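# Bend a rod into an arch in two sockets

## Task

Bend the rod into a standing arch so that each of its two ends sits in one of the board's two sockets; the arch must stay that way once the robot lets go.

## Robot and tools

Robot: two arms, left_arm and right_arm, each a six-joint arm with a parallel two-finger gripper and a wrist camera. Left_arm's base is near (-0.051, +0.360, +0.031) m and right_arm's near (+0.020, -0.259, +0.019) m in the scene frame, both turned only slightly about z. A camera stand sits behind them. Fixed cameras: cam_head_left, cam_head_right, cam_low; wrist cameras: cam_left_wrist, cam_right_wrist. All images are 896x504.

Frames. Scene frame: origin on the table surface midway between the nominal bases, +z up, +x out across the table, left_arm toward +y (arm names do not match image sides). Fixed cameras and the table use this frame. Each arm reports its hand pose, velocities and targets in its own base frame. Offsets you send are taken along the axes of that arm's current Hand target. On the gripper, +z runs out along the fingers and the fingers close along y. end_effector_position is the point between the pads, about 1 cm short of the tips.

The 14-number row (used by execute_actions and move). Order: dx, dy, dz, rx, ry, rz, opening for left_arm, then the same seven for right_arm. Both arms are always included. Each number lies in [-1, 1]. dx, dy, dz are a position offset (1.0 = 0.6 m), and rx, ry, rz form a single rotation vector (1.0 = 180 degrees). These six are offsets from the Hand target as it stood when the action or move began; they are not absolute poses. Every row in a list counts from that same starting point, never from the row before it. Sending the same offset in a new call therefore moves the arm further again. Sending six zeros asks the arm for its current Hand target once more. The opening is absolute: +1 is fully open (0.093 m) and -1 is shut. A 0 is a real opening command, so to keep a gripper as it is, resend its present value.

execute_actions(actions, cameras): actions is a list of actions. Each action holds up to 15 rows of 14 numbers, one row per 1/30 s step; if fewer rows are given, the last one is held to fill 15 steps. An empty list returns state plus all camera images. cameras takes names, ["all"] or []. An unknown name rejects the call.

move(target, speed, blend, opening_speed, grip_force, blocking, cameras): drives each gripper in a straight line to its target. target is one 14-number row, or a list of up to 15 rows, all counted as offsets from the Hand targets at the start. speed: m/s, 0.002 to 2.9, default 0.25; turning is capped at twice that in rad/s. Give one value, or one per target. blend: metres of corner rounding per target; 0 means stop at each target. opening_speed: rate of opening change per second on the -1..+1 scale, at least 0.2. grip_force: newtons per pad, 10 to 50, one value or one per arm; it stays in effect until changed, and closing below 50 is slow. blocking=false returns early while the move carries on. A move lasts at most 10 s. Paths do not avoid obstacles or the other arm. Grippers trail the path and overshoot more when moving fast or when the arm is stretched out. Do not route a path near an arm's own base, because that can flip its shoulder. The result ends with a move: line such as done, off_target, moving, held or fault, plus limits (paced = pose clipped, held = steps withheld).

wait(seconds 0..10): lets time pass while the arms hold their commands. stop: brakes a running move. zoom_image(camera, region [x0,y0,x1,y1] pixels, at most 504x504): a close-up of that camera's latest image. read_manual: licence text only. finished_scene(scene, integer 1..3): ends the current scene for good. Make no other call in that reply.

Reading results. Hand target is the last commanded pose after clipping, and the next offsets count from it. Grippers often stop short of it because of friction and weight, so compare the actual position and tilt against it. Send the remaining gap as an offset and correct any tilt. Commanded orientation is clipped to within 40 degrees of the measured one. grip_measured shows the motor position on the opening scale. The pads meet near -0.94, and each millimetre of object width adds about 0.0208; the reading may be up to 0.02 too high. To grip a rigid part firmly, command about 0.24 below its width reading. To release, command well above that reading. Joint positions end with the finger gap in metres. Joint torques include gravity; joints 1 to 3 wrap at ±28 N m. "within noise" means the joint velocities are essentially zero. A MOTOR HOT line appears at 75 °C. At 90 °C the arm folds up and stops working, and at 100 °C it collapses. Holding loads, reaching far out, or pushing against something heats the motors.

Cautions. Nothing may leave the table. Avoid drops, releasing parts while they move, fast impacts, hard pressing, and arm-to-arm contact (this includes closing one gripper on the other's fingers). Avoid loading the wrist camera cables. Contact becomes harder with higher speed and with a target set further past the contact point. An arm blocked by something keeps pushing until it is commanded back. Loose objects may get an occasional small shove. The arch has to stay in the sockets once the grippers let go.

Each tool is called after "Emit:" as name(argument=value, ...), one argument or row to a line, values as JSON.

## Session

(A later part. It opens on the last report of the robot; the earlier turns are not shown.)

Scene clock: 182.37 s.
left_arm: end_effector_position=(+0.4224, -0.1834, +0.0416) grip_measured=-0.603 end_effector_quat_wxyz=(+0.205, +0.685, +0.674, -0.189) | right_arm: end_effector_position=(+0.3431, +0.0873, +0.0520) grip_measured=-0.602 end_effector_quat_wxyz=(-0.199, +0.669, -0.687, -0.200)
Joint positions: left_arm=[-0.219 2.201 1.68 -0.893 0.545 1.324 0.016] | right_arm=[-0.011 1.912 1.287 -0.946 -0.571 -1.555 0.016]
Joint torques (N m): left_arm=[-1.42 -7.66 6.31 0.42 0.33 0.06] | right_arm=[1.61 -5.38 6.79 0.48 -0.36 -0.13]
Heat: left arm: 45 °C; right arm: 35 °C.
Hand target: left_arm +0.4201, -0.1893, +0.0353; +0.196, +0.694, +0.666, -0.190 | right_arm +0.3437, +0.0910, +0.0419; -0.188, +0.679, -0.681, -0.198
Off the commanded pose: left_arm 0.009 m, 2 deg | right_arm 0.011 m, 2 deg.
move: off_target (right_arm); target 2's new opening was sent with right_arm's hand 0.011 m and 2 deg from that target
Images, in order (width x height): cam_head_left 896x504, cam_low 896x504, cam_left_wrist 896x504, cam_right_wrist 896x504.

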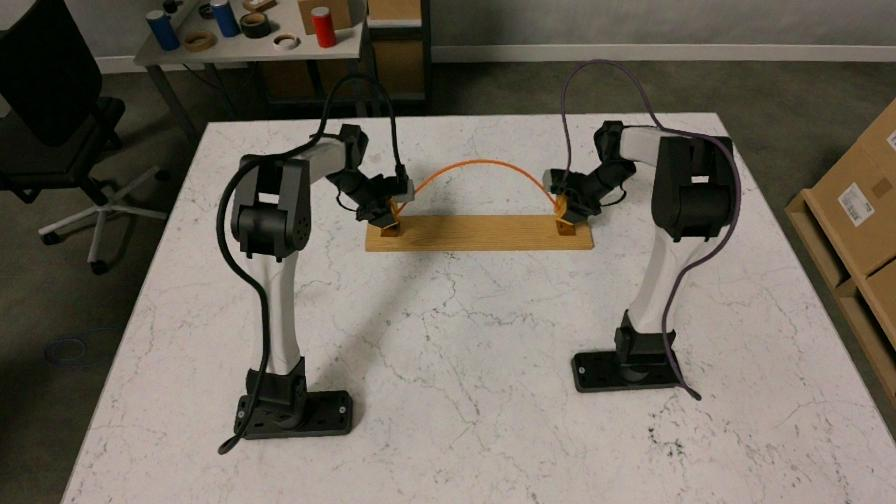

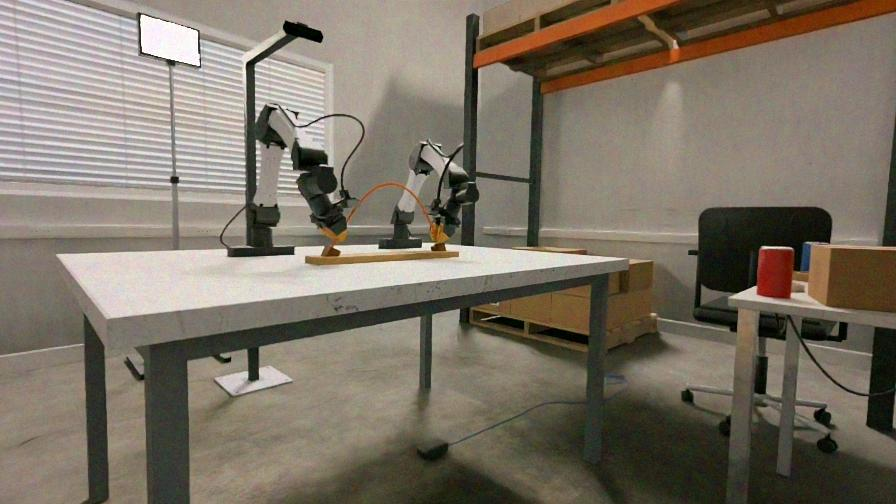

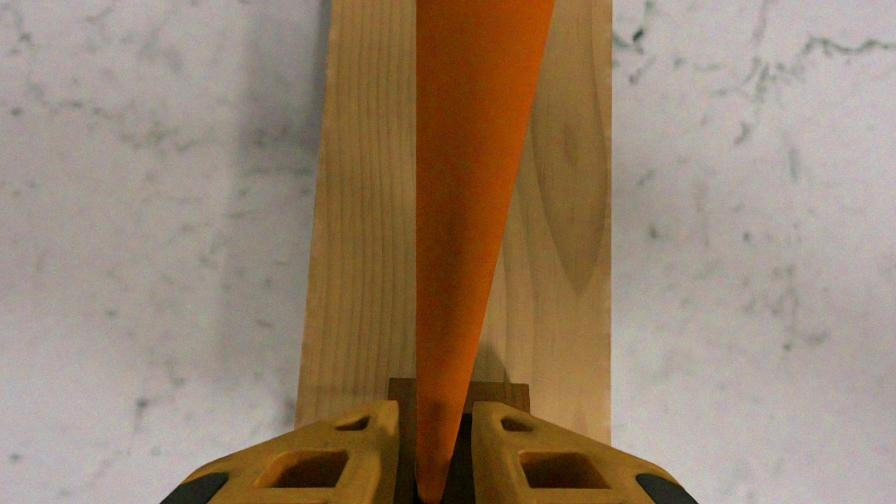

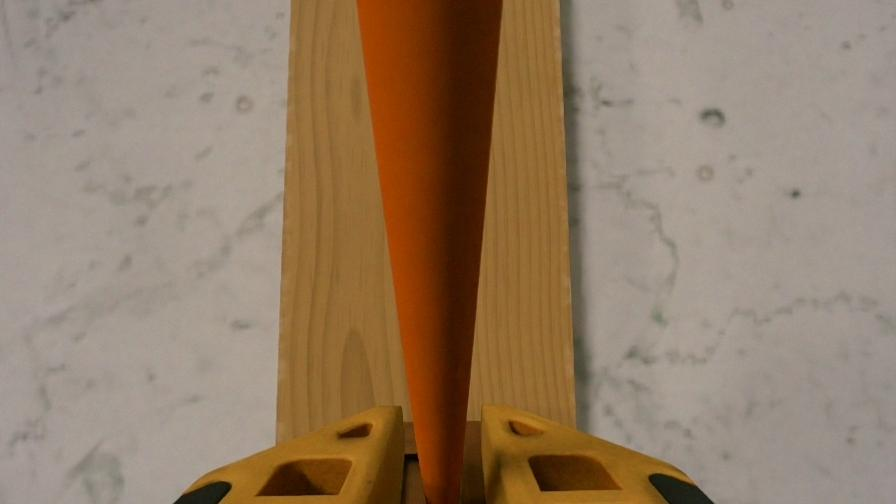

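Emit:
move(
  target=[
    [0,0,-0.01,0,0,0,-0.3,0,0,-0.01,0,0,0,-0.3],
    [0,0,-0.2,0,0,0,-0.3,0,0,-0.2,0,0,0,-0.3],
  ],
  cameras=["all"],
  speed=0.12,
  opening_speed=0.6,
)

Emit:
zoom_image(
  camera="cam_low",
  region=[300, 150, 480, 270],
)

Scene clock: 186.33 s.
left_arm: end_effector_position=(+0.4173, -0.1262, +0.1158) grip_measured=-0.303 end_effector_quat_wxyz=(+0.174, +0.686, +0.677, -0.204) | right_arm: end_effector_position=(+0.3413, +0.0303, +0.1374) grip_measured=-0.302 end_effector_quat_wxyz=(-0.183, +0.676, -0.684, -0.204)
Joint positions: left_arm=[-0.093 2.196 1.981 -1.353 0.543 1.491 0.031] | right_arm=[-0.167 1.912 1.638 -1.43 -0.54 -1.763 0.031]
Joint torques (N m): left_arm=[0.49 -11.89 7.27 0.12 0.51 0.1] | right_arm=[-0.34 -7.46 9.57 -0.03 -0.57 -0.12]
Heat: left arm: 45 °C; right arm: 35 °C.
Hand target: left_arm +0.4204, -0.1263, +0.1375; +0.196, +0.694, +0.666, -0.190 | right_arm +0.3452, +0.0280, +0.1440; -0.188, +0.680, -0.681, -0.198
Off the commanded pose: left_arm 0.022 m, 3 deg | right_arm 0.008 m, 1 deg.
move: off_target (left_arm)

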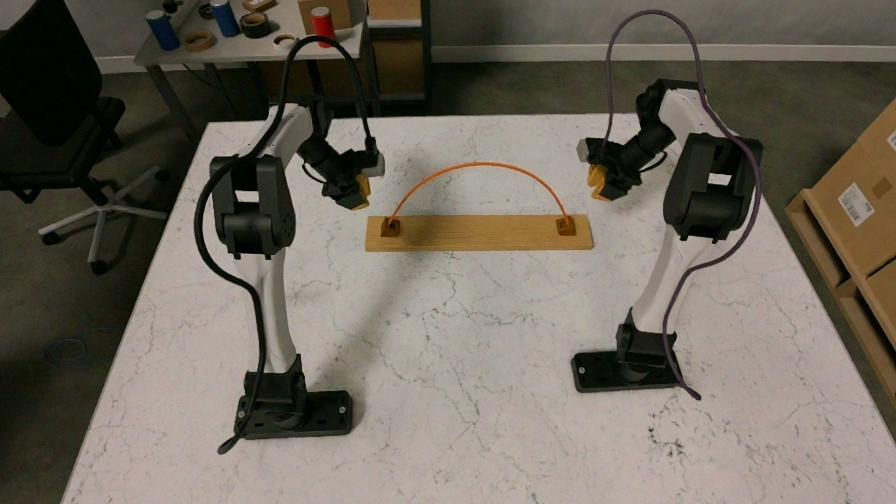

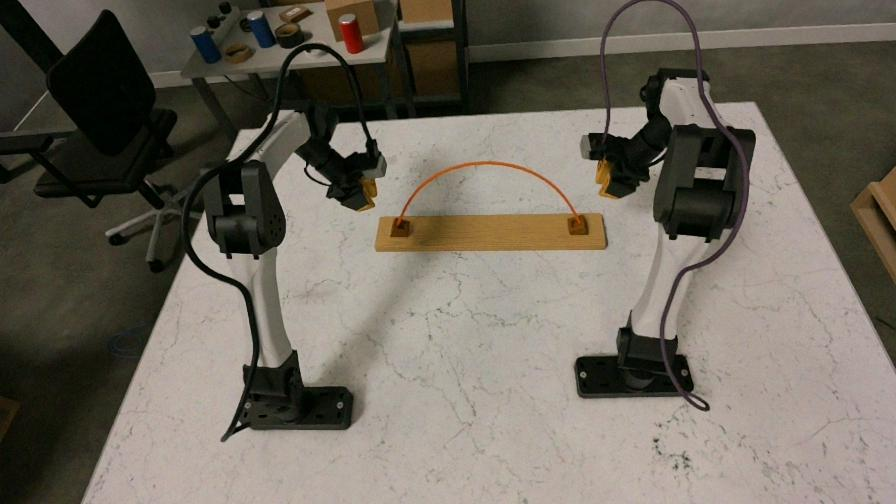

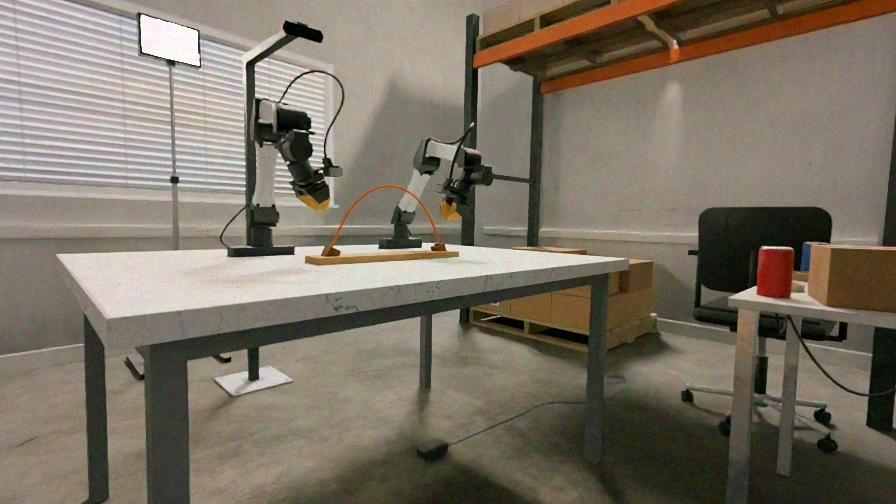

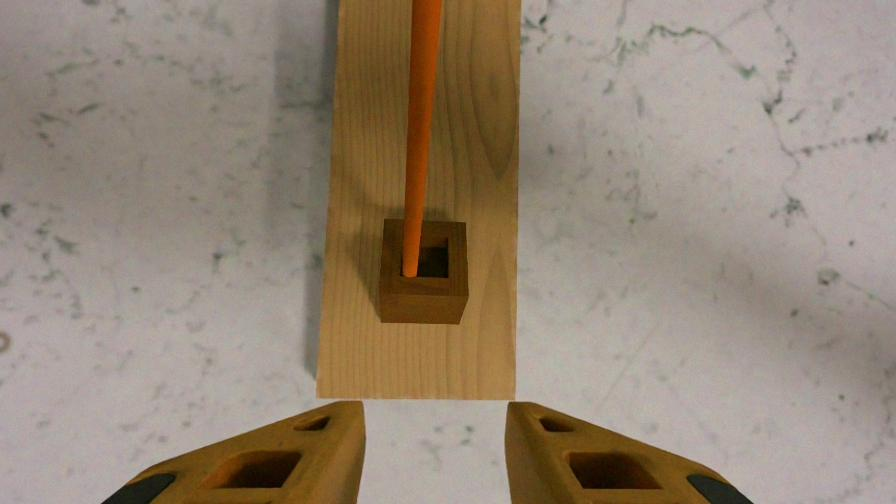

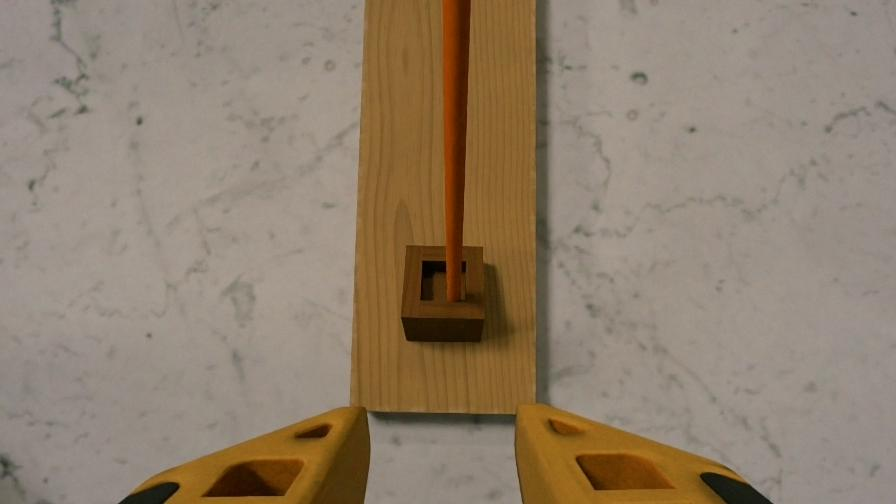

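Scaled by 2.800.

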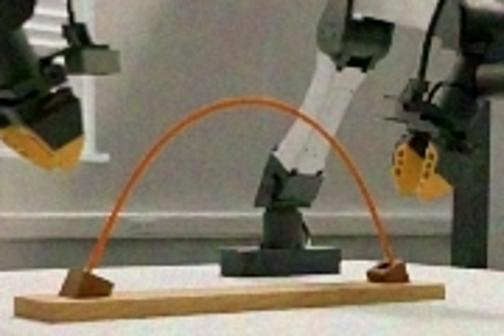

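Emit:
finished_scene(
  scene=1,
)

The scene is finished: the task was done.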